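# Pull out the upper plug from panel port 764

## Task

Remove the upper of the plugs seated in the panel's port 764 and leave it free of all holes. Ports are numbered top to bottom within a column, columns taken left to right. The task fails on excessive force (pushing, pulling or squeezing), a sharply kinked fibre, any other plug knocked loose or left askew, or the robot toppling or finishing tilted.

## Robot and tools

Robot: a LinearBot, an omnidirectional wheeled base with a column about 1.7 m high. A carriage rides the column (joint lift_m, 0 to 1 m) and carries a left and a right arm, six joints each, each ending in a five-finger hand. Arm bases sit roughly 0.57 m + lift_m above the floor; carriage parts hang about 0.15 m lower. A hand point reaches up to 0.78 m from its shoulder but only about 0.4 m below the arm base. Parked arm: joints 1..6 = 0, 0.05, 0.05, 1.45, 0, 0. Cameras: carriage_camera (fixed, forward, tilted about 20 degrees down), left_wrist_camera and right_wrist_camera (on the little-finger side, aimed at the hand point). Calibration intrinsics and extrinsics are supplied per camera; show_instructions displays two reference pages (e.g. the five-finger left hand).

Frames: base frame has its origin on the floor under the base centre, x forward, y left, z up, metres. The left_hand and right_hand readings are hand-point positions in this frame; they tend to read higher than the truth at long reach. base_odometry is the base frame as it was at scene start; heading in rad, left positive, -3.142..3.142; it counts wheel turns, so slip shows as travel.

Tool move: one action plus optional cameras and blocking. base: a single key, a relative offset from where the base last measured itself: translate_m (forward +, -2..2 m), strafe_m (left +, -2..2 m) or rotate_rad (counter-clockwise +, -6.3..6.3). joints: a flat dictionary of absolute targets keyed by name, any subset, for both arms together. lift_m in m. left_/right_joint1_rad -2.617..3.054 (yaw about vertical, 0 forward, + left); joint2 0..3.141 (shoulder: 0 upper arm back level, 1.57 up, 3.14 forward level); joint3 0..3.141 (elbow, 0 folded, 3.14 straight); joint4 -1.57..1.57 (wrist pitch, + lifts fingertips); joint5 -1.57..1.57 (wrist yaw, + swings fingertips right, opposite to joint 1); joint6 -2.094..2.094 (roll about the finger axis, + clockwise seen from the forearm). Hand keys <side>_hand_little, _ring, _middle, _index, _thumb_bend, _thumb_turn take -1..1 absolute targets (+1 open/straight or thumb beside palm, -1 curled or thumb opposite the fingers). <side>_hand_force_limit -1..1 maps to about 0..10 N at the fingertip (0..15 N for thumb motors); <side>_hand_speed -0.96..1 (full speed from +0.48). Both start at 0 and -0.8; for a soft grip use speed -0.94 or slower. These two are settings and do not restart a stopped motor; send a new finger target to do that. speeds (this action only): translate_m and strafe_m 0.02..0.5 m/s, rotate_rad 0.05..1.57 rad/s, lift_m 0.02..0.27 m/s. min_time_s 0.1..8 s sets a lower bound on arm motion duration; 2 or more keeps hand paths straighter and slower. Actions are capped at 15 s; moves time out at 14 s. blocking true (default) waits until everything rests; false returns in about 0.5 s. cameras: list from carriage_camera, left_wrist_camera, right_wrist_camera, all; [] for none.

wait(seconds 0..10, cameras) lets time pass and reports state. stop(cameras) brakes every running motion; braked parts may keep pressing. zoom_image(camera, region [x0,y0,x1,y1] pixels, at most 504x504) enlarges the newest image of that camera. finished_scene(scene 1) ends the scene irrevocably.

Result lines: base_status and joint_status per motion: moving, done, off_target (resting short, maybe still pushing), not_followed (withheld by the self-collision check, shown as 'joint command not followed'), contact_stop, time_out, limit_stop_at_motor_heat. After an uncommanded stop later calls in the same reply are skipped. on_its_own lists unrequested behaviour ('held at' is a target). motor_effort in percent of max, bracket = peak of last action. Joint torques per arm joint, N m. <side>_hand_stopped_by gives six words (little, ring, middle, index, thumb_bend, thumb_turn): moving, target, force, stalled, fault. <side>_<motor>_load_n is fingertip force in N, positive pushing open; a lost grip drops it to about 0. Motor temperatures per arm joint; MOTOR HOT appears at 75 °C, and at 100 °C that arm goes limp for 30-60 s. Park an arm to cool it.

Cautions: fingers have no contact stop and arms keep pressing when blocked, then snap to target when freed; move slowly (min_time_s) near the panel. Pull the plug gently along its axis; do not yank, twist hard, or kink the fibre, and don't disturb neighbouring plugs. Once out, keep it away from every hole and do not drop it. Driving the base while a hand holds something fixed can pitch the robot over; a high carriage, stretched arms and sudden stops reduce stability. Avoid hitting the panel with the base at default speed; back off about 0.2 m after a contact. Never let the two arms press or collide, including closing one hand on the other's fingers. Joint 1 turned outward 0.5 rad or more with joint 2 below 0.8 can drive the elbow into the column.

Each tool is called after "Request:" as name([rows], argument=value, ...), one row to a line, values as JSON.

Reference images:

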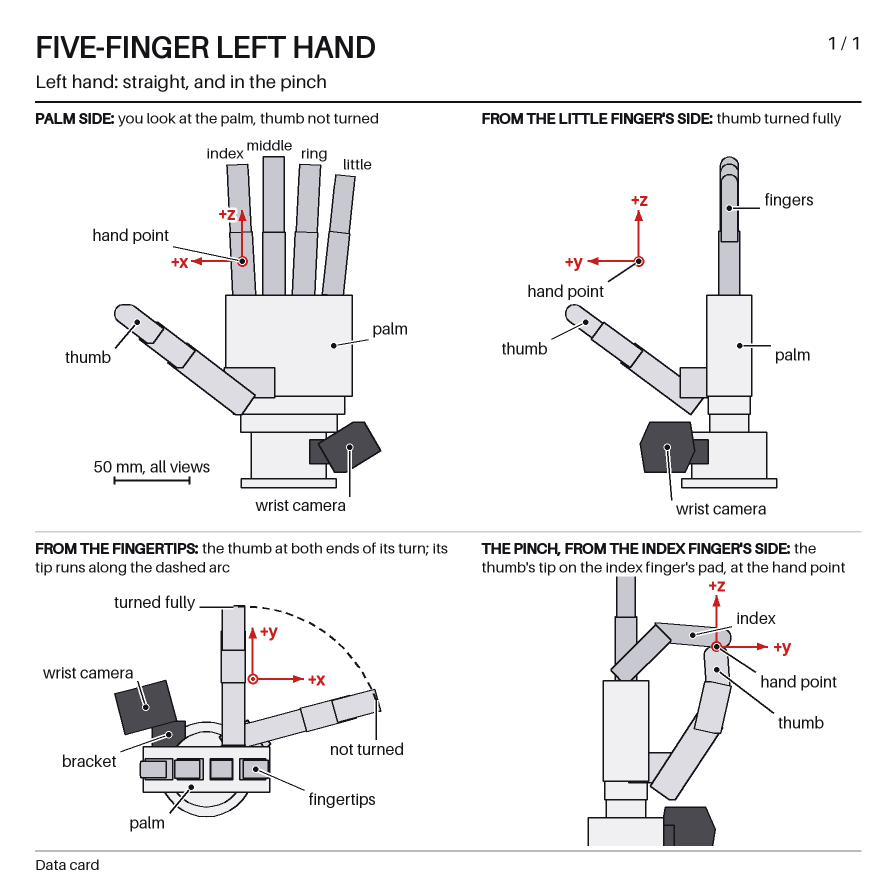

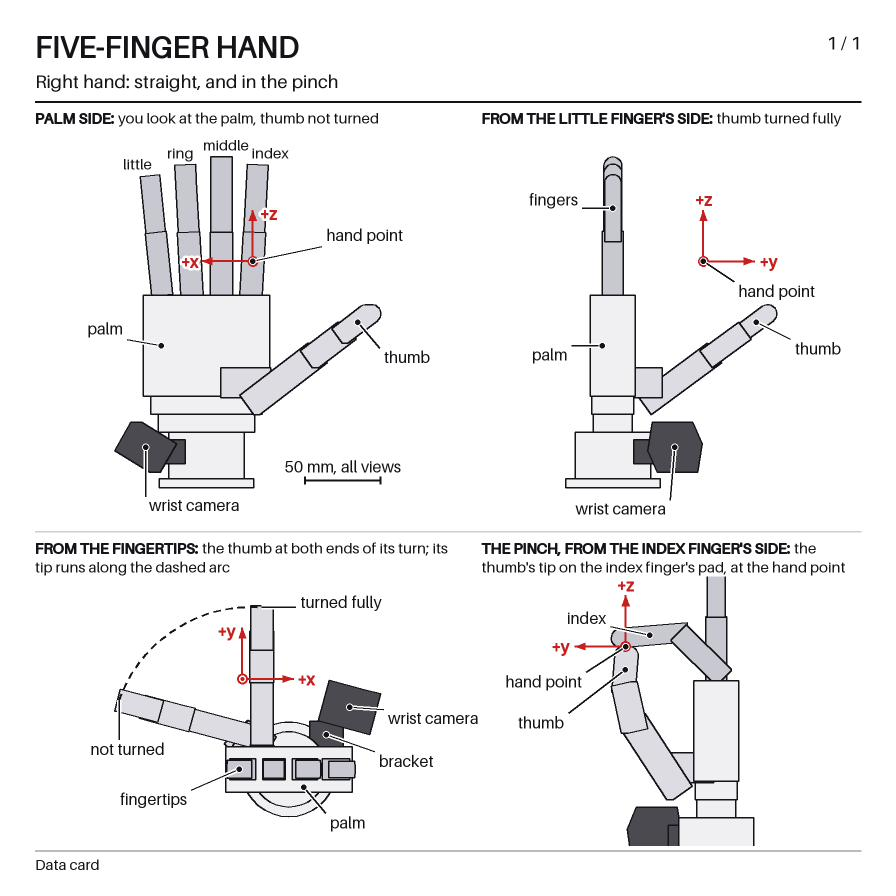

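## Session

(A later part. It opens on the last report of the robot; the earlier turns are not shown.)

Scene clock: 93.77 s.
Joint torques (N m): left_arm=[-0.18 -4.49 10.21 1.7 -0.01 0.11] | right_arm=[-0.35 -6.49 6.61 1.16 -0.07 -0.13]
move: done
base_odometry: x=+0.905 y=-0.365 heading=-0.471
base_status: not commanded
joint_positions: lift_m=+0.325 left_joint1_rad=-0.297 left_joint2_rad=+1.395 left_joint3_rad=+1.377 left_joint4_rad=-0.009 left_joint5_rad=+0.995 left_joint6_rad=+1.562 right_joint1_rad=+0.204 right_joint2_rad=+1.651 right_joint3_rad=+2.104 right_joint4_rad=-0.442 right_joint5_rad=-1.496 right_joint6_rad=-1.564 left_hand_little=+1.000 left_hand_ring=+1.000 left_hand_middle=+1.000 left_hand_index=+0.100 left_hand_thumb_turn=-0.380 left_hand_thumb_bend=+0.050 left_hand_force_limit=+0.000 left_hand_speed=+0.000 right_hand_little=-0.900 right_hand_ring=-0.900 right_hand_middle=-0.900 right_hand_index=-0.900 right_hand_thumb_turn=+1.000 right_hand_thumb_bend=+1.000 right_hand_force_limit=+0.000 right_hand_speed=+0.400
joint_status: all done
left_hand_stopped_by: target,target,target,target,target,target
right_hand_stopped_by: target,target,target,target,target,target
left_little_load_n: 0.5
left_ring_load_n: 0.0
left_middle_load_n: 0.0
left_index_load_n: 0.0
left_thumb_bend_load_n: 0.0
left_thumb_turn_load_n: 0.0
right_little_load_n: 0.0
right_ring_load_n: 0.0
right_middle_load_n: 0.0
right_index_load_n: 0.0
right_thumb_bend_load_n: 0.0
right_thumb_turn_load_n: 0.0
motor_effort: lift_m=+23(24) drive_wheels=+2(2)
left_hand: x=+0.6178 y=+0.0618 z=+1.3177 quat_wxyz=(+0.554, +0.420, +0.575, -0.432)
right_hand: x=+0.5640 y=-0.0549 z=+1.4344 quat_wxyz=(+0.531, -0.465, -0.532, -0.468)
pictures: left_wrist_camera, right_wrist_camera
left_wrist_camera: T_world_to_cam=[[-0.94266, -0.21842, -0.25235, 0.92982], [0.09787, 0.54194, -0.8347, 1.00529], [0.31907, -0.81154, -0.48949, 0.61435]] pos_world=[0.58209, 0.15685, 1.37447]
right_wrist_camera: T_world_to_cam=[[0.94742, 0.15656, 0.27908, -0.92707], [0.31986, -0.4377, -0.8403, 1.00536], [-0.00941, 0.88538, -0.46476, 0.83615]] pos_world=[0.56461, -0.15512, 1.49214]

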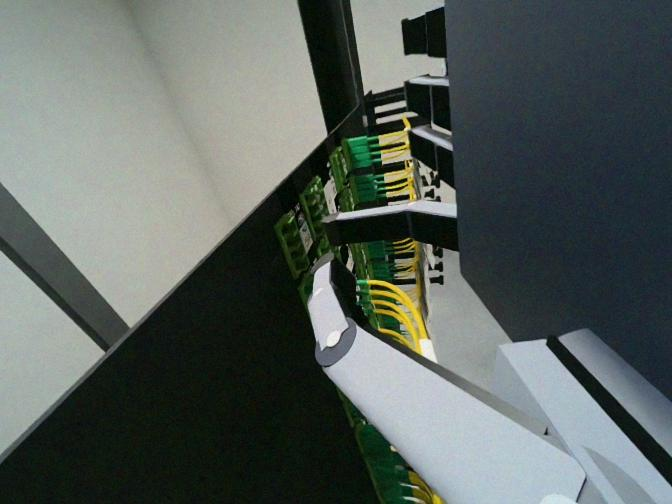

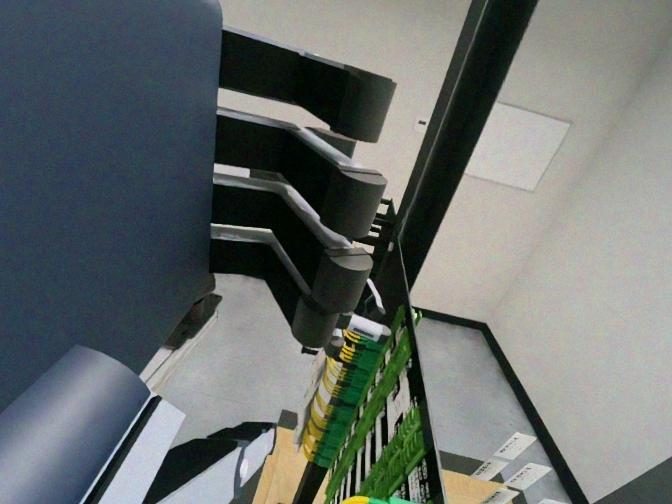

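Request:
move(joints={"lift_m": 0.315, "left_hand_thumb_turn": -0.5}, speeds={"lift_m": 0.02}, cameras=["right_wrist_camera", "left_wrist_camera"])

Request:
zoom_image(camera="right_wrist_camera", region=[340, 270, 440, 370])

Request:
zoom_image(camera="left_wrist_camera", region=[290, 190, 390, 290])

Scene clock: 95.47 s.
Joint torques (N m): left_arm=[-0.2 -4.37 10.24 1.7 -0.04 0.12] | right_arm=[-0.32 -6.48 6.65 1.13 -0.07 -0.13]
move: done
base_odometry: x=+0.905 y=-0.365 heading=-0.471
base_status: not commanded
joint_positions: lift_m=+0.315 left_joint1_rad=-0.297 left_joint2_rad=+1.395 left_joint3_rad=+1.377 left_joint4_rad=-0.009 left_joint5_rad=+0.995 left_joint6_rad=+1.562 right_joint1_rad=+0.204 right_joint2_rad=+1.651 right_joint3_rad=+2.104 right_joint4_rad=-0.443 right_joint5_rad=-1.496 right_joint6_rad=-1.564 left_hand_little=+1.000 left_hand_ring=+1.000 left_hand_middle=+1.000 left_hand_index=+0.100 left_hand_thumb_turn=-0.500 left_hand_thumb_bend=+0.050 left_hand_force_limit=+0.000 left_hand_speed=+0.000 right_hand_little=-0.900 right_hand_ring=-0.900 right_hand_middle=-0.900 right_hand_index=-0.900 right_hand_thumb_turn=+1.000 right_hand_thumb_bend=+1.000 right_hand_force_limit=+0.000 right_hand_speed=+0.400
joint_status: all done
left_hand_stopped_by: target,target,target,target,target,target
right_hand_stopped_by: target,target,target,target,target,target
left_little_load_n: 0.0
left_ring_load_n: 0.0
left_middle_load_n: 0.0
left_index_load_n: 0.0
left_thumb_bend_load_n: 0.0
left_thumb_turn_load_n: 0.5
right_little_load_n: 0.0
right_ring_load_n: 0.0
right_middle_load_n: 0.0
right_index_load_n: 0.0
right_thumb_bend_load_n: 0.0
right_thumb_turn_load_n: 0.0
motor_effort: lift_m=+16(18) drive_wheels=+2(3)
left_hand: x=+0.6178 y=+0.0618 z=+1.3083 quat_wxyz=(+0.554, +0.420, +0.575, -0.432)
right_hand: x=+0.5640 y=-0.0549 z=+1.4250 quat_wxyz=(+0.531, -0.466, -0.532, -0.468)
pictures: left_wrist_camera, right_wrist_camera
left_wrist_camera: T_world_to_cam=[[-0.94266, -0.21842, -0.25235, 0.92747], [0.09787, 0.54194, -0.8347, 0.99753], [0.31907, -0.81154, -0.48949, 0.6098]] pos_world=[0.58209, 0.15685, 1.36517]
right_wrist_camera: T_world_to_cam=[[0.94752, 0.15659, 0.27872, -0.92406], [0.31955, -0.4377, -0.84042, 0.99778], [-0.00961, 0.88538, -0.46476, 0.83189]] pos_world=[0.56471, -0.15512, 1.48274]

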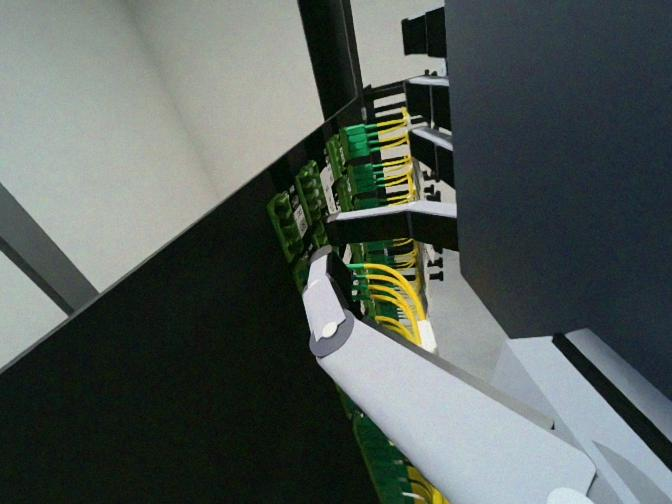

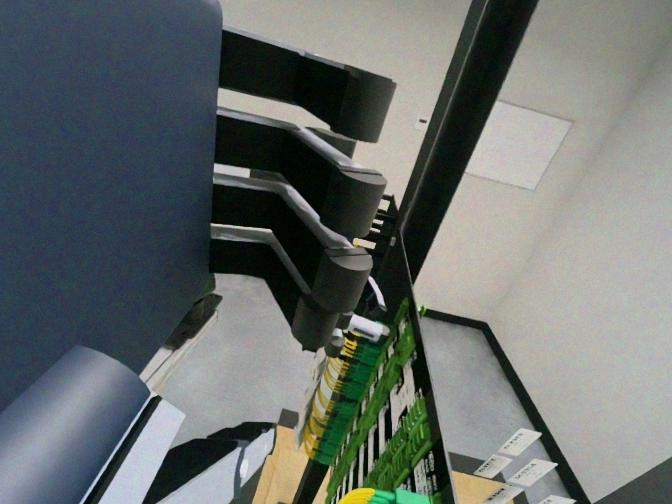

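Scaled by 5.040 from the camera's image (finer frame: 960x720).

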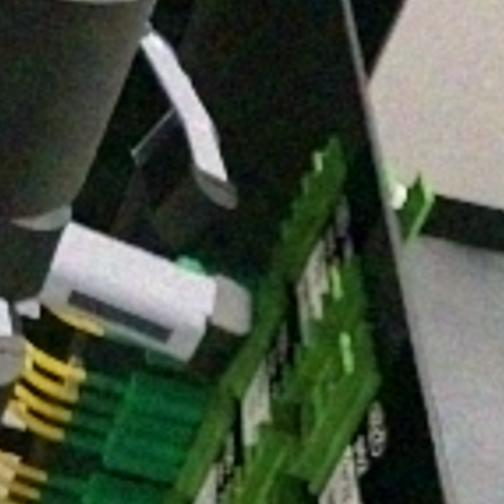

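Scaled by 5.040 from the camera's image (finer frame: 960x720).

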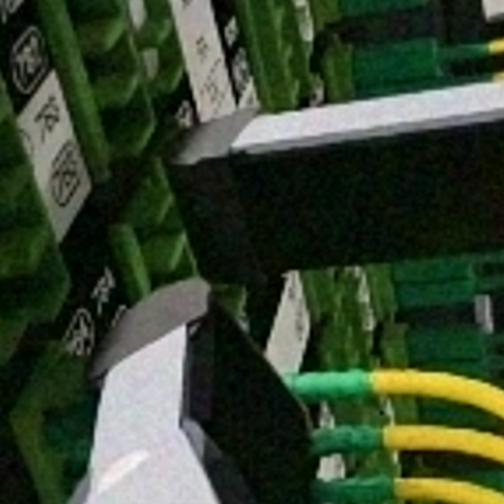

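Request:
move(base={"translate_m": 0.006}, speeds={"translate_m": 0.02, "lift_m": 0.02}, joints={"lift_m": 0.314}, cameras=["right_wrist_camera", "left_wrist_camera"])

Request:
zoom_image(camera="right_wrist_camera", region=[340, 270, 440, 370])

Request:
zoom_image(camera="left_wrist_camera", region=[290, 190, 390, 290])

Scene clock: 96.57 s.
Joint torques (N m): left_arm=[-0.09 -4.42 10.17 1.71 -0.01 0.13] | right_arm=[-0.29 -6.34 6.54 1.16 -0.05 -0.14]
move: done
base_odometry: x=+0.910 y=-0.368 heading=-0.471
base_status: done
joint_positions: lift_m=+0.314 left_joint1_rad=-0.299 left_joint2_rad=+1.395 left_joint3_rad=+1.377 left_joint4_rad=-0.009 left_joint5_rad=+0.995 left_joint6_rad=+1.562 right_joint1_rad=+0.203 right_joint2_rad=+1.651 right_joint3_rad=+2.105 right_joint4_rad=-0.444 right_joint5_rad=-1.498 right_joint6_rad=-1.564 left_hand_little=+1.000 left_hand_ring=+1.000 left_hand_middle=+1.000 left_hand_index=+0.100 left_hand_thumb_turn=-0.500 left_hand_thumb_bend=+0.050 left_hand_force_limit=+0.000 left_hand_speed=+0.000 right_hand_little=-0.900 right_hand_ring=-0.900 right_hand_middle=-0.900 right_hand_index=-0.900 right_hand_thumb_turn=+1.000 right_hand_thumb_bend=+1.000 right_hand_force_limit=+0.000 right_hand_speed=+0.400
joint_status: all done
left_hand_stopped_by: target,target,target,target,target,target
right_hand_stopped_by: target,target,target,target,target,target
left_little_load_n: 0.0
left_ring_load_n: 0.0
left_middle_load_n: 0.0
left_index_load_n: 0.0
left_thumb_bend_load_n: 0.0
left_thumb_turn_load_n: 0.0
right_little_load_n: 0.0
right_ring_load_n: 0.0
right_middle_load_n: 0.0
right_index_load_n: 0.0
right_thumb_bend_load_n: 0.0
right_thumb_turn_load_n: 0.0
motor_effort: lift_m=+17(18) drive_wheels=+0(7)
left_hand: x=+0.6174 y=+0.0611 z=+1.3072 quat_wxyz=(+0.553, +0.420, +0.575, -0.432)
right_hand: x=+0.5641 y=-0.0552 z=+1.4239 quat_wxyz=(+0.531, -0.466, -0.532, -0.467)
pictures: left_wrist_camera, right_wrist_camera
left_wrist_camera: T_world_to_cam=[[-0.94307, -0.21692, -0.2521, 0.92643], [0.09847, 0.54192, -0.83464, 0.99661], [0.31767, -0.81196, -0.48971, 0.60996]] pos_world=[0.58179, 0.15614, 1.36407]
right_wrist_camera: T_world_to_cam=[[0.94768, 0.15701, 0.27795, -0.92269], [0.31907, -0.43777, -0.84057, 0.99717], [-0.0103, 0.88527, -0.46496, 0.83231]] pos_world=[0.56481, -0.15542, 1.48164]

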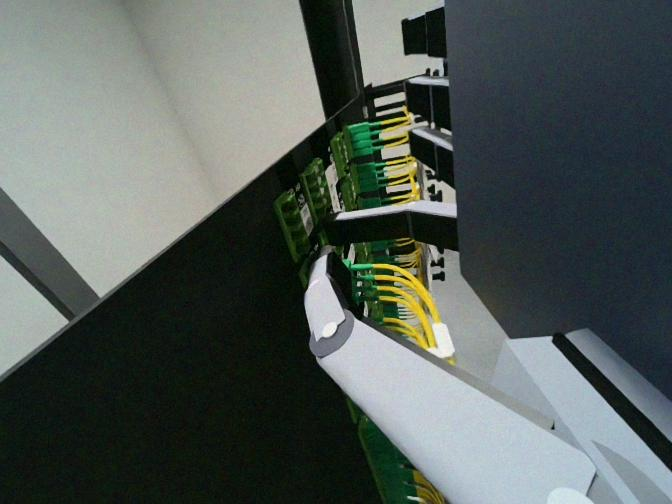

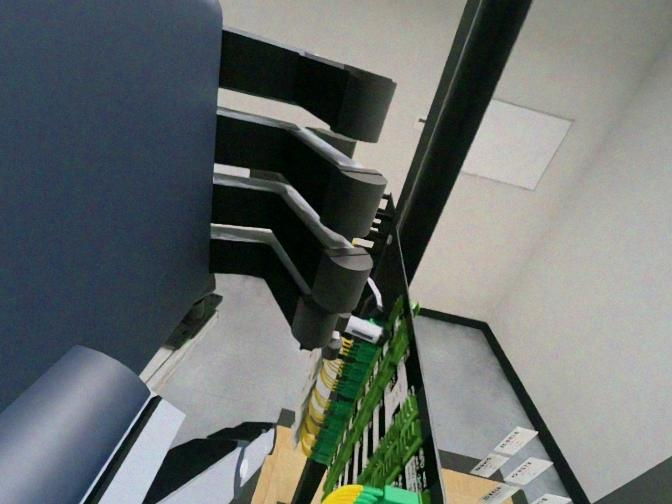

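Scaled by 5.040 from the camera's image (finer frame: 960x720).

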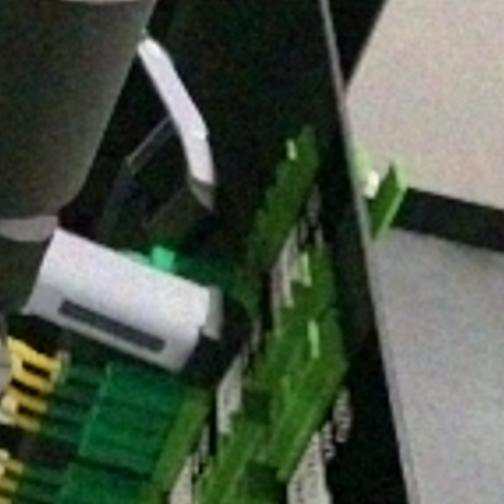

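Scaled by 5.040 from the camera's image (finer frame: 960x720).

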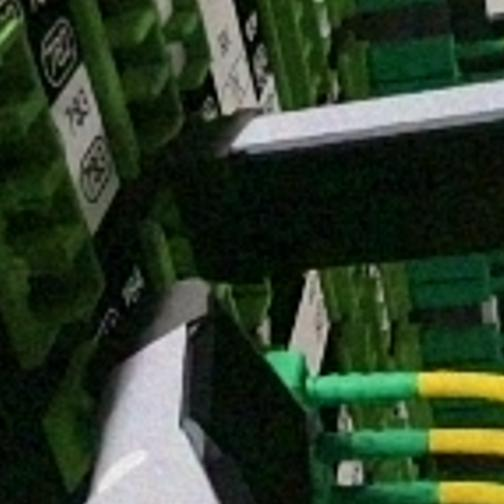

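Request:
move(joints={"left_hand_force_limit": -0.8, "left_hand_speed": -0.94, "left_hand_index": -0.15}, cameras=["right_wrist_camera", "left_wrist_camera"])

Request:
zoom_image(camera="right_wrist_camera", region=[340, 270, 440, 370])

Request:
zoom_image(camera="left_wrist_camera", region=[290, 190, 390, 290])

Scene clock: 98.53 s.
Joint torques (N m): left_arm=[0.01 -4.38 10.11 1.7 -0.01 0.12] | right_arm=[-0.23 -6.48 6.61 1.16 -0.05 -0.14]
move: off_target
base_odometry: x=+0.910 y=-0.368 heading=-0.471
base_status: not commanded
joint_positions: lift_m=+0.314 left_joint1_rad=-0.299 left_joint2_rad=+1.395 left_joint3_rad=+1.377 left_joint4_rad=-0.009 left_joint5_rad=+0.995 left_joint6_rad=+1.562 right_joint1_rad=+0.203 right_joint2_rad=+1.651 right_joint3_rad=+2.105 right_joint4_rad=-0.444 right_joint5_rad=-1.498 right_joint6_rad=-1.564 left_hand_little=+1.000 left_hand_ring=+1.000 left_hand_middle=+1.000 left_hand_index=-0.119 left_hand_thumb_turn=-0.500 left_hand_thumb_bend=+0.050 left_hand_force_limit=-0.800 left_hand_speed=-0.940 right_hand_little=-0.900 right_hand_ring=-0.900 right_hand_middle=-0.900 right_hand_index=-0.900 right_hand_thumb_turn=+1.000 right_hand_thumb_bend=+1.000 right_hand_force_limit=+0.000 right_hand_speed=+0.400
joint_status: left_hand_index off_target (ended at -0.119, target -0.150); the others done
left_hand_stopped_by: target,target,target,force,target,target
right_hand_stopped_by: target,target,target,target,target,target
left_little_load_n: 0.0
left_ring_load_n: 0.0
left_middle_load_n: -0.5
left_index_load_n: 1.5
left_thumb_bend_load_n: 0.5
left_thumb_turn_load_n: 0.0
right_little_load_n: 0.0
right_ring_load_n: 0.0
right_middle_load_n: 0.0
right_index_load_n: 0.0
right_thumb_bend_load_n: 0.0
right_thumb_turn_load_n: 0.0
motor_effort: lift_m=+17(19) drive_wheels=-1(1)
left_hand: x=+0.6174 y=+0.0611 z=+1.3072 quat_wxyz=(+0.553, +0.420, +0.575, -0.432)
right_hand: x=+0.5641 y=-0.0552 z=+1.4239 quat_wxyz=(+0.531, -0.466, -0.532, -0.467)
pictures: left_wrist_camera, right_wrist_camera
left_wrist_camera: T_world_to_cam=[[-0.94307, -0.21692, -0.2521, 0.92643], [0.09847, 0.54192, -0.83464, 0.99661], [0.31767, -0.81196, -0.48971, 0.60996]] pos_world=[0.58179, 0.15614, 1.36407]
right_wrist_camera: T_world_to_cam=[[0.94768, 0.15701, 0.27795, -0.92269], [0.31907, -0.43777, -0.84057, 0.99717], [-0.0103, 0.88527, -0.46496, 0.83231]] pos_world=[0.56481, -0.15542, 1.48164]

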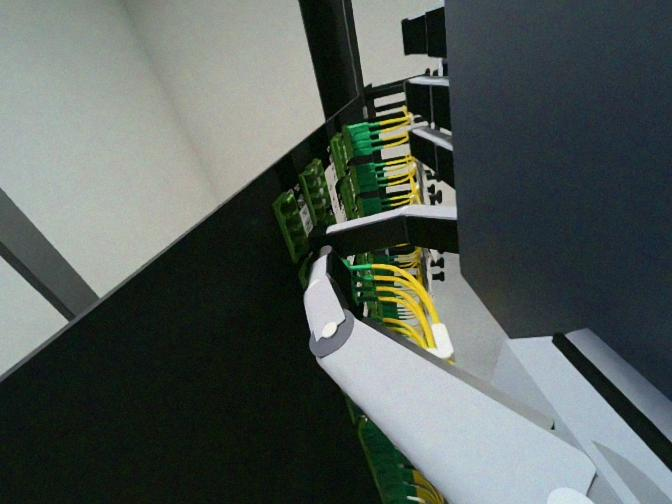

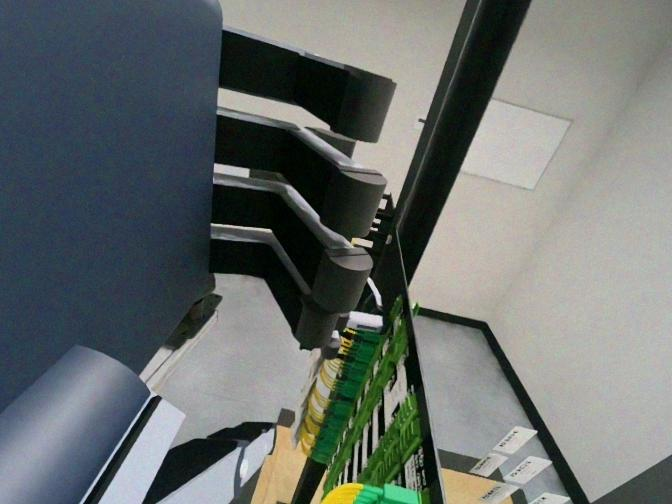

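Scaled by 5.040 from the camera's image (finer frame: 960x720).

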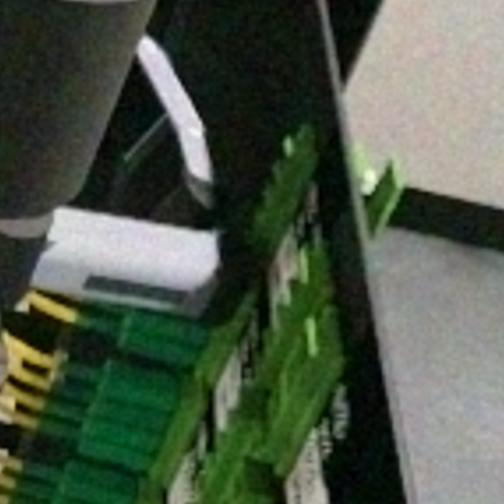

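Scaled by 5.040 from the camera's image (finer frame: 960x720).

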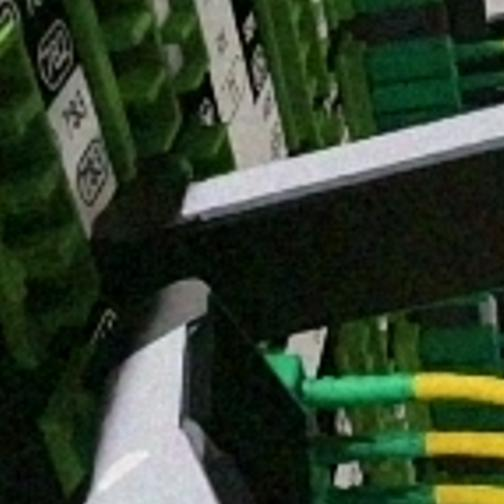

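Request:
move(joints={"left_hand_force_limit": -0.7, "left_hand_thumb_bend": -0.3}, cameras=["right_wrist_camera", "left_wrist_camera"])

Request:
zoom_image(camera="right_wrist_camera", region=[340, 270, 440, 370])

Request:
zoom_image(camera="left_wrist_camera", region=[290, 190, 390, 290])

Scene clock: 100.30 s.
Joint torques (N m): left_arm=[-0.08 -4.51 10.21 1.7 -0.02 0.13] | right_arm=[-0.23 -6.49 6.58 1.16 -0.04 -0.14]
move: off_target
base_odometry: x=+0.910 y=-0.368 heading=-0.471
base_status: not commanded
joint_positions: lift_m=+0.314 left_joint1_rad=-0.299 left_joint2_rad=+1.395 left_joint3_rad=+1.377 left_joint4_rad=-0.009 left_joint5_rad=+0.995 left_joint6_rad=+1.562 right_joint1_rad=+0.203 right_joint2_rad=+1.651 right_joint3_rad=+2.105 right_joint4_rad=-0.444 right_joint5_rad=-1.498 right_joint6_rad=-1.564 left_hand_little=+1.000 left_hand_ring=+1.000 left_hand_middle=+1.000 left_hand_index=-0.119 left_hand_thumb_turn=-0.500 left_hand_thumb_bend=+0.029 left_hand_force_limit=-0.700 left_hand_speed=-0.940 right_hand_little=-0.900 right_hand_ring=-0.900 right_hand_middle=-0.900 right_hand_index=-0.900 right_hand_thumb_turn=+1.000 right_hand_thumb_bend=+1.000 right_hand_force_limit=+0.000 right_hand_speed=+0.400
joint_status: left_hand_thumb_bend off_target (ended at +0.029, target -0.300); the others done
left_hand_stopped_by: target,target,target,force,force,target
right_hand_stopped_by: target,target,target,target,target,target
left_little_load_n: -0.5
left_ring_load_n: 0.0
left_middle_load_n: 0.0
left_index_load_n: 2.0
left_thumb_bend_load_n: 2.5
left_thumb_turn_load_n: 0.0
right_little_load_n: 0.0
right_ring_load_n: 0.0
right_middle_load_n: 0.0
right_index_load_n: 0.0
right_thumb_bend_load_n: 0.0
right_thumb_turn_load_n: 0.0
motor_effort: lift_m=+17(19) drive_wheels=-1(1)
left_hand: x=+0.6174 y=+0.0611 z=+1.3072 quat_wxyz=(+0.553, +0.420, +0.575, -0.432)
right_hand: x=+0.5641 y=-0.0552 z=+1.4239 quat_wxyz=(+0.531, -0.466, -0.532, -0.467)
pictures: left_wrist_camera, right_wrist_camera
left_wrist_camera: T_world_to_cam=[[-0.94307, -0.21692, -0.2521, 0.92643], [0.09847, 0.54192, -0.83464, 0.99661], [0.31767, -0.81196, -0.48971, 0.60996]] pos_world=[0.58179, 0.15614, 1.36407]
right_wrist_camera: T_world_to_cam=[[0.94768, 0.15701, 0.27795, -0.92269], [0.31907, -0.43777, -0.84057, 0.99717], [-0.0103, 0.88527, -0.46496, 0.83231]] pos_world=[0.56481, -0.15542, 1.48164]

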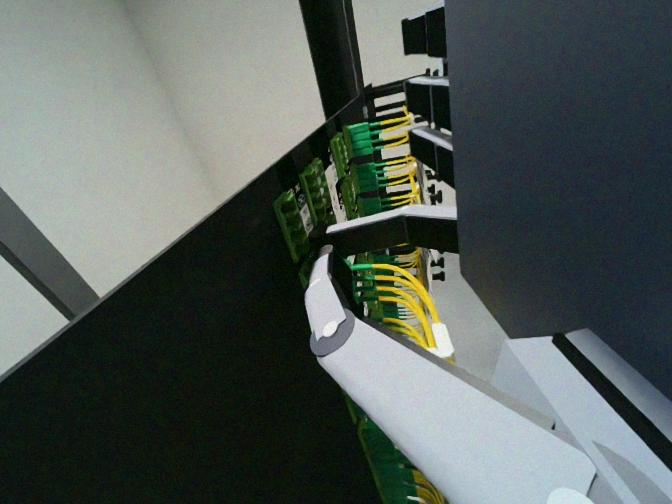

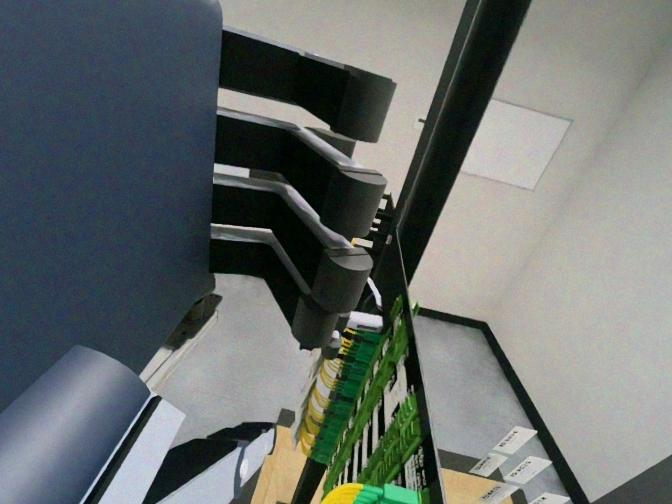

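Scaled by 5.040 from the camera's image (finer frame: 960x720).

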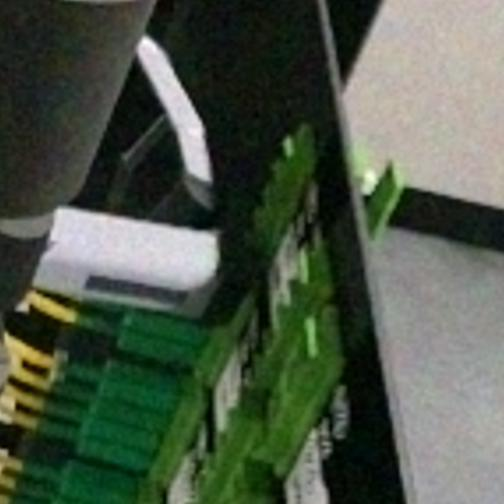

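Scaled by 5.040 from the camera's image (finer frame: 960x720).

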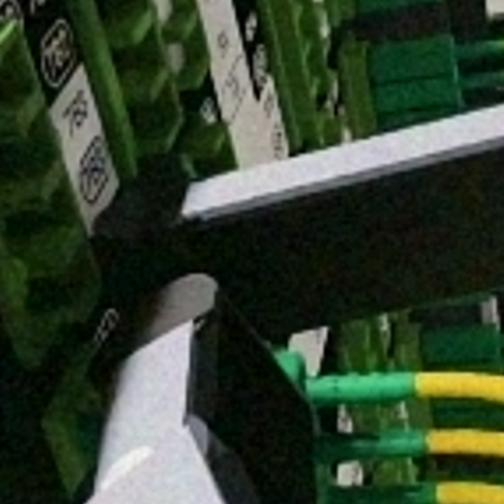

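Request:
move(joints={"left_hand_force_limit": -0.45, "left_hand_thumb_bend": -0.31}, cameras=["left_wrist_camera", "right_wrist_camera"])

Request:
zoom_image(camera="left_wrist_camera", region=[290, 190, 390, 290])

Scene clock: 104.87 s.
Joint torques (N m): left_arm=[-0.02 -4.38 10.15 1.67 -0.02 0.09] | right_arm=[-0.23 -6.5 6.6 1.16 -0.04 -0.14]
move: done
base_odometry: x=+0.910 y=-0.368 heading=-0.471
base_status: not commanded
joint_positions: lift_m=+0.314 left_joint1_rad=-0.299 left_joint2_rad=+1.395 left_joint3_rad=+1.377 left_joint4_rad=-0.007 left_joint5_rad=+0.995 left_joint6_rad=+1.565 right_joint1_rad=+0.203 right_joint2_rad=+1.651 right_joint3_rad=+2.105 right_joint4_rad=-0.444 right_joint5_rad=-1.498 right_joint6_rad=-1.564 left_hand_little=+1.000 left_hand_ring=+1.000 left_hand_middle=+1.000 left_hand_index=-0.119 left_hand_thumb_turn=-0.500 left_hand_thumb_bend=-0.310 left_hand_force_limit=-0.450 left_hand_speed=-0.940 right_hand_little=-0.900 right_hand_ring=-0.900 right_hand_middle=-0.900 right_hand_index=-0.900 right_hand_thumb_turn=+1.000 right_hand_thumb_bend=+1.000 right_hand_force_limit=+0.000 right_hand_speed=+0.400
joint_status: all done
left_hand_stopped_by: target,target,target,force,target,target
right_hand_stopped_by: target,target,target,target,target,target
left_little_load_n: 0.0
left_ring_load_n: 0.0
left_middle_load_n: 0.0
left_index_load_n: 0.0
left_thumb_bend_load_n: 0.0
left_thumb_turn_load_n: 0.0
right_little_load_n: 0.0
right_ring_load_n: 0.0
right_middle_load_n: 0.0
right_index_load_n: 0.0
right_thumb_bend_load_n: 0.0
right_thumb_turn_load_n: 0.0
motor_effort: lift_m=+17(19) drive_wheels=+0(1)
left_hand: x=+0.6176 y=+0.0611 z=+1.3078 quat_wxyz=(+0.554, +0.422, +0.574, -0.431)
right_hand: x=+0.5641 y=-0.0552 z=+1.4239 quat_wxyz=(+0.531, -0.466, -0.532, -0.467)
left_wrist_camera: T_world_to_cam=[[-0.94189, -0.21669, -0.25667, 0.93196], [0.10247, 0.54232, -0.8339, 0.99356], [0.3199, -0.81174, -0.48861, 0.60737]] pos_world=[0.58171, 0.15614, 1.3645]
right_wrist_camera: T_world_to_cam=[[0.94768, 0.15701, 0.27795, -0.92269], [0.31907, -0.43777, -0.84057, 0.99717], [-0.0103, 0.88527, -0.46496, 0.83231]] pos_world=[0.56481, -0.15542, 1.48164]

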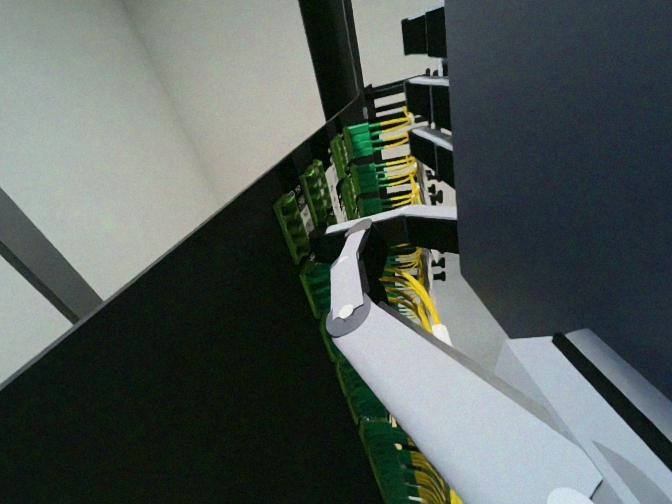

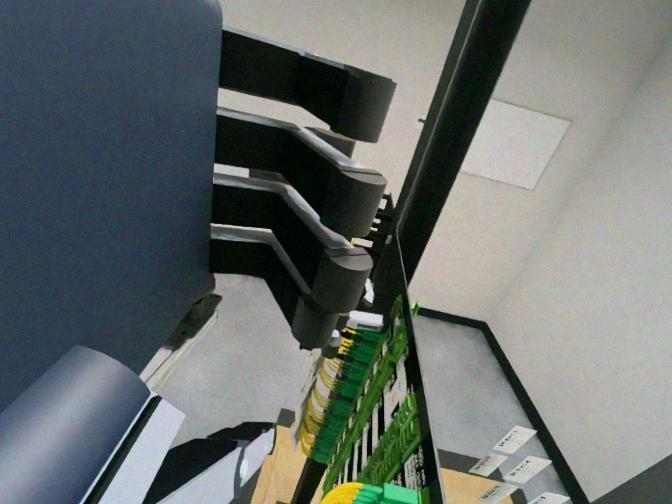

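Scaled by 5.040 from the camera's image (finer frame: 960x720).

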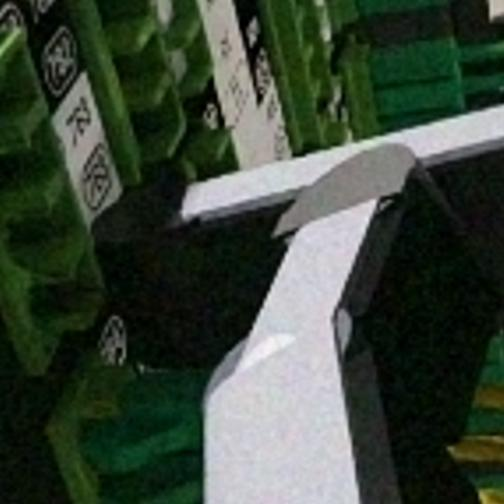

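Request:
zoom_image(camera="right_wrist_camera", region=[340, 270, 440, 370])

Request:
zoom_image(camera="left_wrist_camera", region=[290, 220, 470, 350])

Scaled by 5.040 from the camera's image (finer frame: 960x720).

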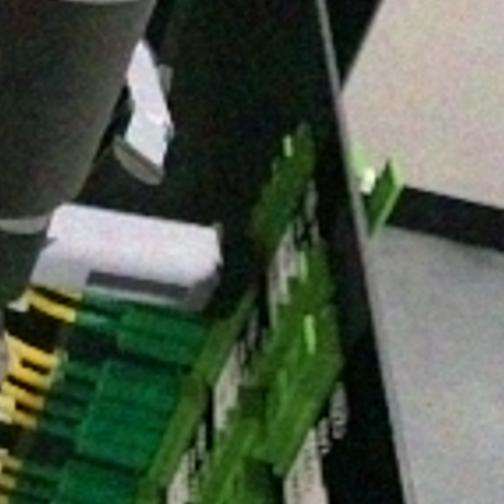

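Scaled by 2.800 from the camera's image (finer frame: 960x720).

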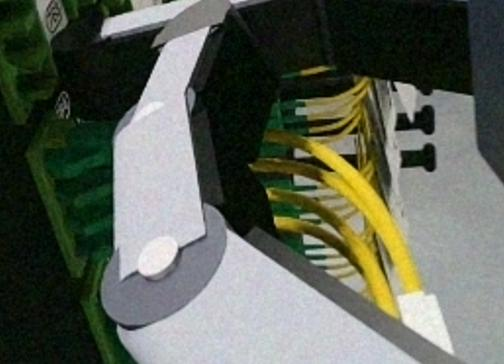

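Request:
zoom_image(camera="left_wrist_camera", region=[295, 250, 345, 300])

Scaled by 10.080 from the camera's image (finer frame: 960x720).

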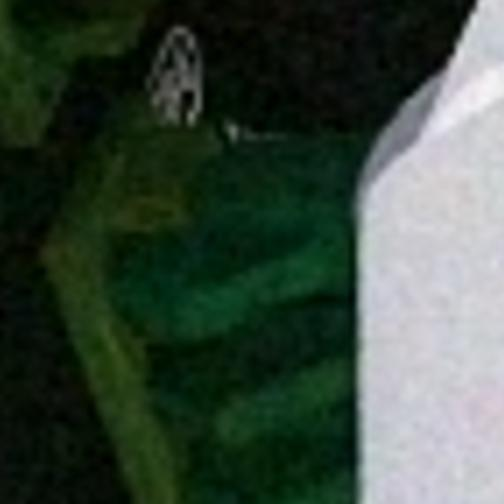

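Request:
move(joints={"left_hand_speed": -0.5, "left_hand_index": 0.1})

Request:
move(joints={"lift_m": 0.33}, speeds={"lift_m": 0.03})

Request:
move(joints={"left_hand_thumb_bend": 0.1}, cameras=["left_wrist_camera", "right_wrist_camera"])

Request:
zoom_image(camera="right_wrist_camera", region=[340, 270, 440, 370])

Request:
zoom_image(camera="left_wrist_camera", region=[290, 220, 410, 340])

Scene clock: 106.33 s.
Joint torques (N m): left_arm=[-0.05 -4.46 10.13 1.7 -0.02 0.09] | right_arm=[-0.25 -6.5 6.6 1.16 -0.04 -0.14]
move: done
base_odometry: x=+0.910 y=-0.368 heading=-0.471
base_status: not commanded
joint_positions: lift_m=+0.314 left_joint1_rad=-0.299 left_joint2_rad=+1.395 left_joint3_rad=+1.377 left_joint4_rad=-0.007 left_joint5_rad=+0.995 left_joint6_rad=+1.565 right_joint1_rad=+0.203 right_joint2_rad=+1.651 right_joint3_rad=+2.105 right_joint4_rad=-0.444 right_joint5_rad=-1.498 right_joint6_rad=-1.564 left_hand_little=+1.000 left_hand_ring=+1.000 left_hand_middle=+1.000 left_hand_index=+0.100 left_hand_thumb_turn=-0.500 left_hand_thumb_bend=-0.310 left_hand_force_limit=-0.450 left_hand_speed=-0.500 right_hand_little=-0.900 right_hand_ring=-0.900 right_hand_middle=-0.900 right_hand_index=-0.900 right_hand_thumb_turn=+1.000 right_hand_thumb_bend=+1.000 right_hand_force_limit=+0.000 right_hand_speed=+0.400
joint_status: all done
left_hand_stopped_by: target,target,target,target,target,target
right_hand_stopped_by: target,target,target,target,target,target
left_little_load_n: 0.0
left_ring_load_n: 0.0
left_middle_load_n: 0.0
left_index_load_n: 0.0
left_thumb_bend_load_n: 0.0
left_thumb_turn_load_n: 0.5
right_little_load_n: 0.0
right_ring_load_n: 0.0
right_middle_load_n: 0.0
right_index_load_n: 0.0
right_thumb_bend_load_n: 0.0
right_thumb_turn_load_n: 0.0
motor_effort: lift_m=+16(19) drive_wheels=+0(2)
left_hand: x=+0.6176 y=+0.0611 z=+1.3078 quat_wxyz=(+0.554, +0.422, +0.574, -0.431)
right_hand: x=+0.5641 y=-0.0552 z=+1.4239 quat_wxyz=(+0.531, -0.466, -0.532, -0.467)
pictures: none

Scene clock: 107.17 s.
Joint torques (N m): left_arm=[-0.08 -4.56 10.21 1.71 -0.08 0.09] | right_arm=[-0.24 -6.54 6.61 1.16 -0.02 -0.13]
move: done
base_odometry: x=+0.910 y=-0.368 heading=-0.471
base_status: not commanded
joint_positions: lift_m=+0.330 left_joint1_rad=-0.299 left_joint2_rad=+1.395 left_joint3_rad=+1.377 left_joint4_rad=-0.008 left_joint5_rad=+0.995 left_joint6_rad=+1.565 right_joint1_rad=+0.203 right_joint2_rad=+1.651 right_joint3_rad=+2.105 right_joint4_rad=-0.444 right_joint5_rad=-1.498 right_joint6_rad=-1.564 left_hand_little=+1.000 left_hand_ring=+1.000 left_hand_middle=+1.000 left_hand_index=+0.100 left_hand_thumb_turn=-0.500 left_hand_thumb_bend=-0.310 left_hand_force_limit=-0.450 left_hand_speed=-0.500 right_hand_little=-0.900 right_hand_ring=-0.900 right_hand_middle=-0.900 right_hand_index=-0.900 right_hand_thumb_turn=+1.000 right_hand_thumb_bend=+1.000 right_hand_force_limit=+0.000 right_hand_speed=+0.400
joint_status: all done
left_hand_stopped_by: target,target,target,target,target,target
right_hand_stopped_by: target,target,target,target,target,target
left_little_load_n: 0.0
left_ring_load_n: 0.0
left_middle_load_n: 0.0
left_index_load_n: 0.0
left_thumb_bend_load_n: 0.0
left_thumb_turn_load_n: 0.0
right_little_load_n: 0.0
right_ring_load_n: 0.0
right_middle_load_n: 0.0
right_index_load_n: 0.0
right_thumb_bend_load_n: 0.0
right_thumb_turn_load_n: 0.0
motor_effort: lift_m=+22(25) drive_wheels=-1(1)
left_hand: x=+0.6175 y=+0.0611 z=+1.3229 quat_wxyz=(+0.554, +0.422, +0.574, -0.431)
right_hand: x=+0.5640 y=-0.0552 z=+1.4392 quat_wxyz=(+0.531, -0.466, -0.532, -0.467)
pictures: none

Scene clock: 108.23 s.
Joint torques (N m): left_arm=[-0.05 -4.3 10.22 1.68 -0.01 0.09] | right_arm=[-0.24 -6.5 6.6 1.16 -0.04 -0.13]
move: done
base_odometry: x=+0.910 y=-0.368 heading=-0.471
base_status: not commanded
joint_positions: lift_m=+0.330 left_joint1_rad=-0.299 left_joint2_rad=+1.395 left_joint3_rad=+1.377 left_joint4_rad=-0.008 left_joint5_rad=+0.995 left_joint6_rad=+1.565 right_joint1_rad=+0.203 right_joint2_rad=+1.651 right_joint3_rad=+2.105 right_joint4_rad=-0.444 right_joint5_rad=-1.498 right_joint6_rad=-1.564 left_hand_little=+1.000 left_hand_ring=+1.000 left_hand_middle=+1.000 left_hand_index=+0.100 left_hand_thumb_turn=-0.500 left_hand_thumb_bend=+0.100 left_hand_force_limit=-0.450 left_hand_speed=-0.500 right_hand_little=-0.900 right_hand_ring=-0.900 right_hand_middle=-0.900 right_hand_index=-0.900 right_hand_thumb_turn=+1.000 right_hand_thumb_bend=+1.000 right_hand_force_limit=+0.000 right_hand_speed=+0.400
joint_status: all done
left_hand_stopped_by: target,target,target,target,target,target
right_hand_stopped_by: target,target,target,target,target,target
left_little_load_n: 0.0
left_ring_load_n: 0.0
left_middle_load_n: 0.0
left_index_load_n: 0.0
left_thumb_bend_load_n: 0.0
left_thumb_turn_load_n: 0.0
right_little_load_n: 0.0
right_ring_load_n: 0.0
right_middle_load_n: 0.0
right_index_load_n: 0.0
right_thumb_bend_load_n: 0.0
right_thumb_turn_load_n: 0.0
motor_effort: lift_m=+21(23) drive_wheels=-1(1)
left_hand: x=+0.6175 y=+0.0611 z=+1.3229 quat_wxyz=(+0.554, +0.422, +0.574, -0.431)
right_hand: x=+0.5640 y=-0.0552 z=+1.4392 quat_wxyz=(+0.531, -0.466, -0.532, -0.467)
left_wrist_camera: T_world_to_cam=[[-0.94214, -0.21633, -0.25608, 0.93513], [0.10208, 0.54248, -0.83385, 1.00637], [0.3193, -0.81174, -0.48901, 0.61568]] pos_world=[0.5817, 0.15614, 1.37969]
right_wrist_camera: T_world_to_cam=[[0.94761, 0.15736, 0.27799, -0.92691], [0.31926, -0.43765, -0.84056, 1.00992], [-0.0106, 0.88527, -0.46496, 0.83959]] pos_world=[0.56481, -0.15542, 1.49694]

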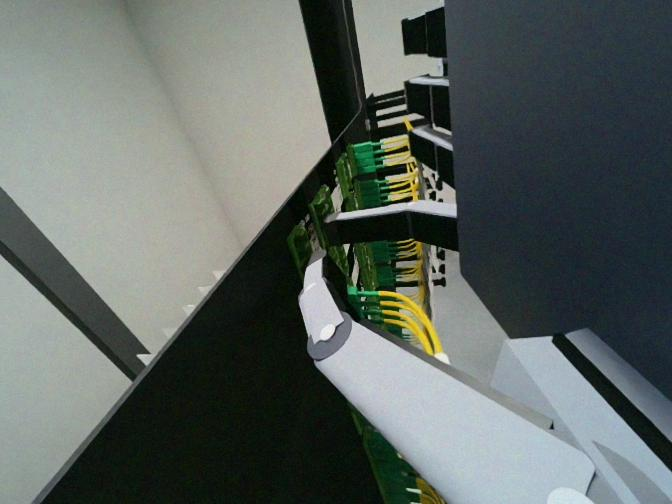

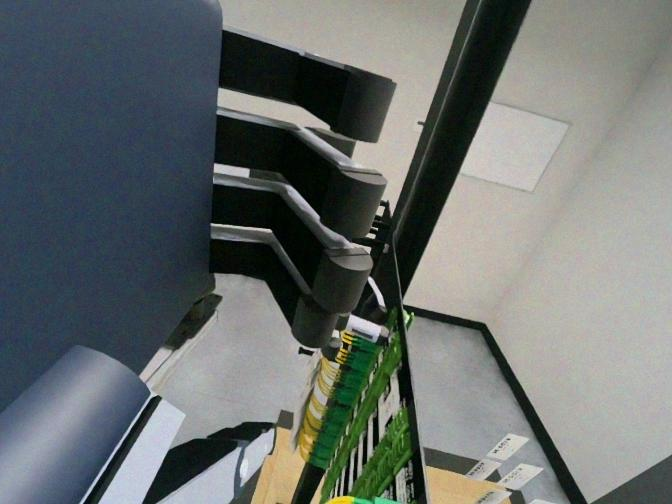

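Scaled by 5.040 from the camera's image (finer frame: 960x720).

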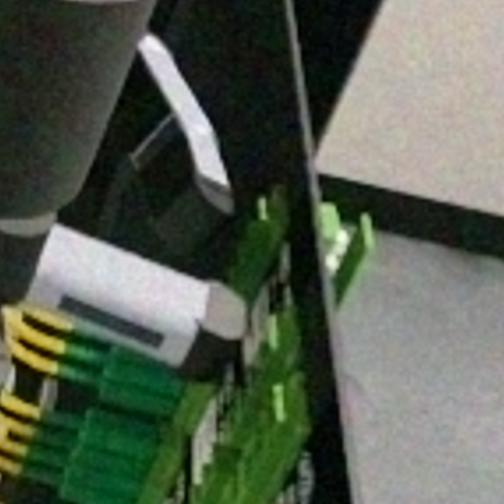

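Scaled by 4.200 from the camera's image (finer frame: 960x720).

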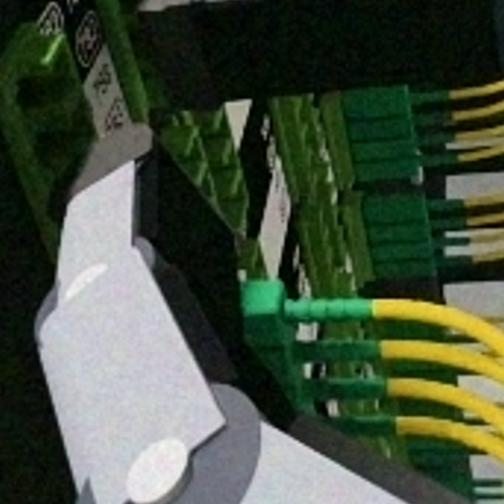

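Request:
move(joints={"lift_m": 0.314}, speeds={"lift_m": 0.03, "translate_m": 0.02}, base={"translate_m": 0.002}, cameras=["left_wrist_camera", "right_wrist_camera"])

Request:
zoom_image(camera="right_wrist_camera", region=[340, 270, 440, 370])

Request:
zoom_image(camera="left_wrist_camera", region=[280, 200, 400, 320])

Scene clock: 110.00 s.
Joint torques (N m): left_arm=[-0.06 -4.71 10.18 1.72 0.01 0.08] | right_arm=[-0.35 -6.75 6.64 1.15 -0.03 -0.14]
move: done
base_odometry: x=+0.912 y=-0.369 heading=-0.471
base_status: done
joint_positions: lift_m=+0.314 left_joint1_rad=-0.299 left_joint2_rad=+1.396 left_joint3_rad=+1.377 left_joint4_rad=-0.009 left_joint5_rad=+0.997 left_joint6_rad=+1.565 right_joint1_rad=+0.203 right_joint2_rad=+1.654 right_joint3_rad=+2.105 right_joint4_rad=-0.444 right_joint5_rad=-1.499 right_joint6_rad=-1.564 left_hand_little=+1.000 left_hand_ring=+1.000 left_hand_middle=+1.000 left_hand_index=+0.100 left_hand_thumb_turn=-0.500 left_hand_thumb_bend=+0.100 left_hand_force_limit=-0.450 left_hand_speed=-0.500 right_hand_little=-0.900 right_hand_ring=-0.900 right_hand_middle=-0.900 right_hand_index=-0.900 right_hand_thumb_turn=+1.000 right_hand_thumb_bend=+1.000 right_hand_force_limit=+0.000 right_hand_speed=+0.400
joint_status: all done
left_hand_stopped_by: target,target,target,target,target,target
right_hand_stopped_by: target,target,target,target,target,target
left_little_load_n: 0.0
left_ring_load_n: 0.0
left_middle_load_n: 0.0
left_index_load_n: 0.0
left_thumb_bend_load_n: 0.0
left_thumb_turn_load_n: 0.0
right_little_load_n: 0.0
right_ring_load_n: 0.0
right_middle_load_n: 0.0
right_index_load_n: 0.0
right_thumb_bend_load_n: 0.0
right_thumb_turn_load_n: -0.5
motor_effort: lift_m=+17(19) drive_wheels=+1(6)
left_hand: x=+0.6175 y=+0.0609 z=+1.3070 quat_wxyz=(+0.553, +0.422, +0.574, -0.432)
right_hand: x=+0.5648 y=-0.0550 z=+1.4231 quat_wxyz=(+0.532, -0.466, -0.532, -0.466)
left_wrist_camera: T_world_to_cam=[[-0.94286, -0.21477, -0.25474, 0.92967], [0.10166, 0.54265, -0.83379, 0.9934], [0.31731, -0.81204, -0.4898, 0.60999]] pos_world=[0.582, 0.15593, 1.36389]
right_wrist_camera: T_world_to_cam=[[0.94812, 0.15825, 0.27571, -0.92014], [0.31766, -0.43778, -0.84109, 0.99799], [-0.0124, 0.88504, -0.46534, 0.83344]] pos_world=[0.56572, -0.15512, 1.48094]

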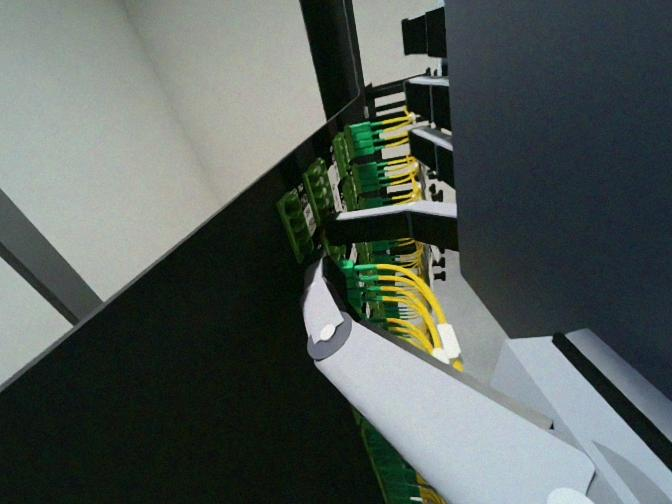

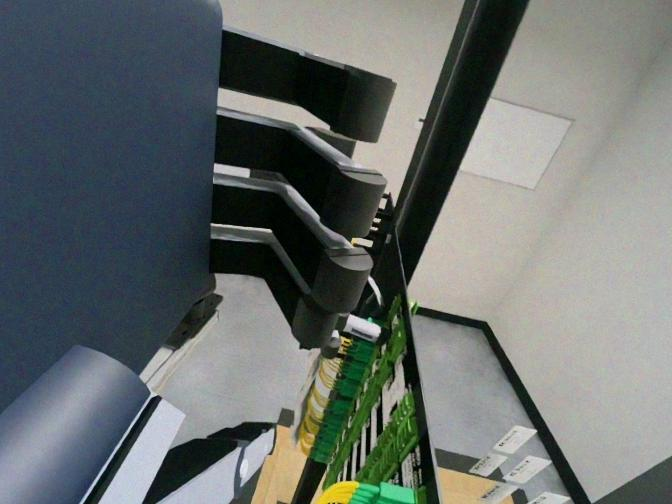

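Scaled by 5.040 from the camera's image (finer frame: 960x720).

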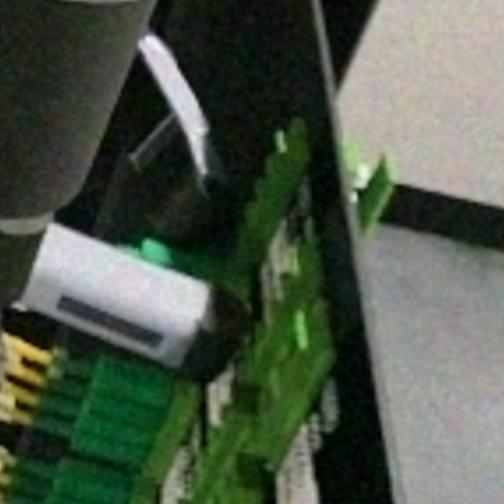

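Scaled by 4.200 from the camera's image (finer frame: 960x720).

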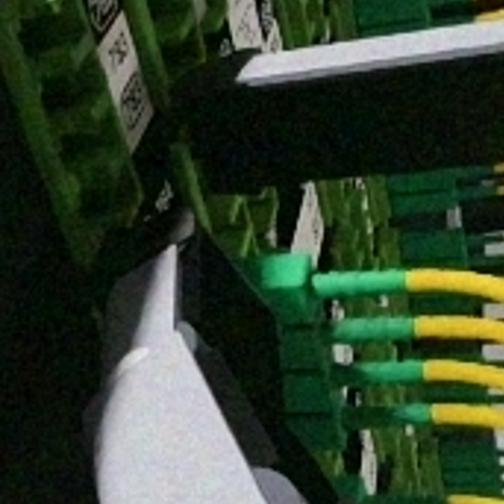

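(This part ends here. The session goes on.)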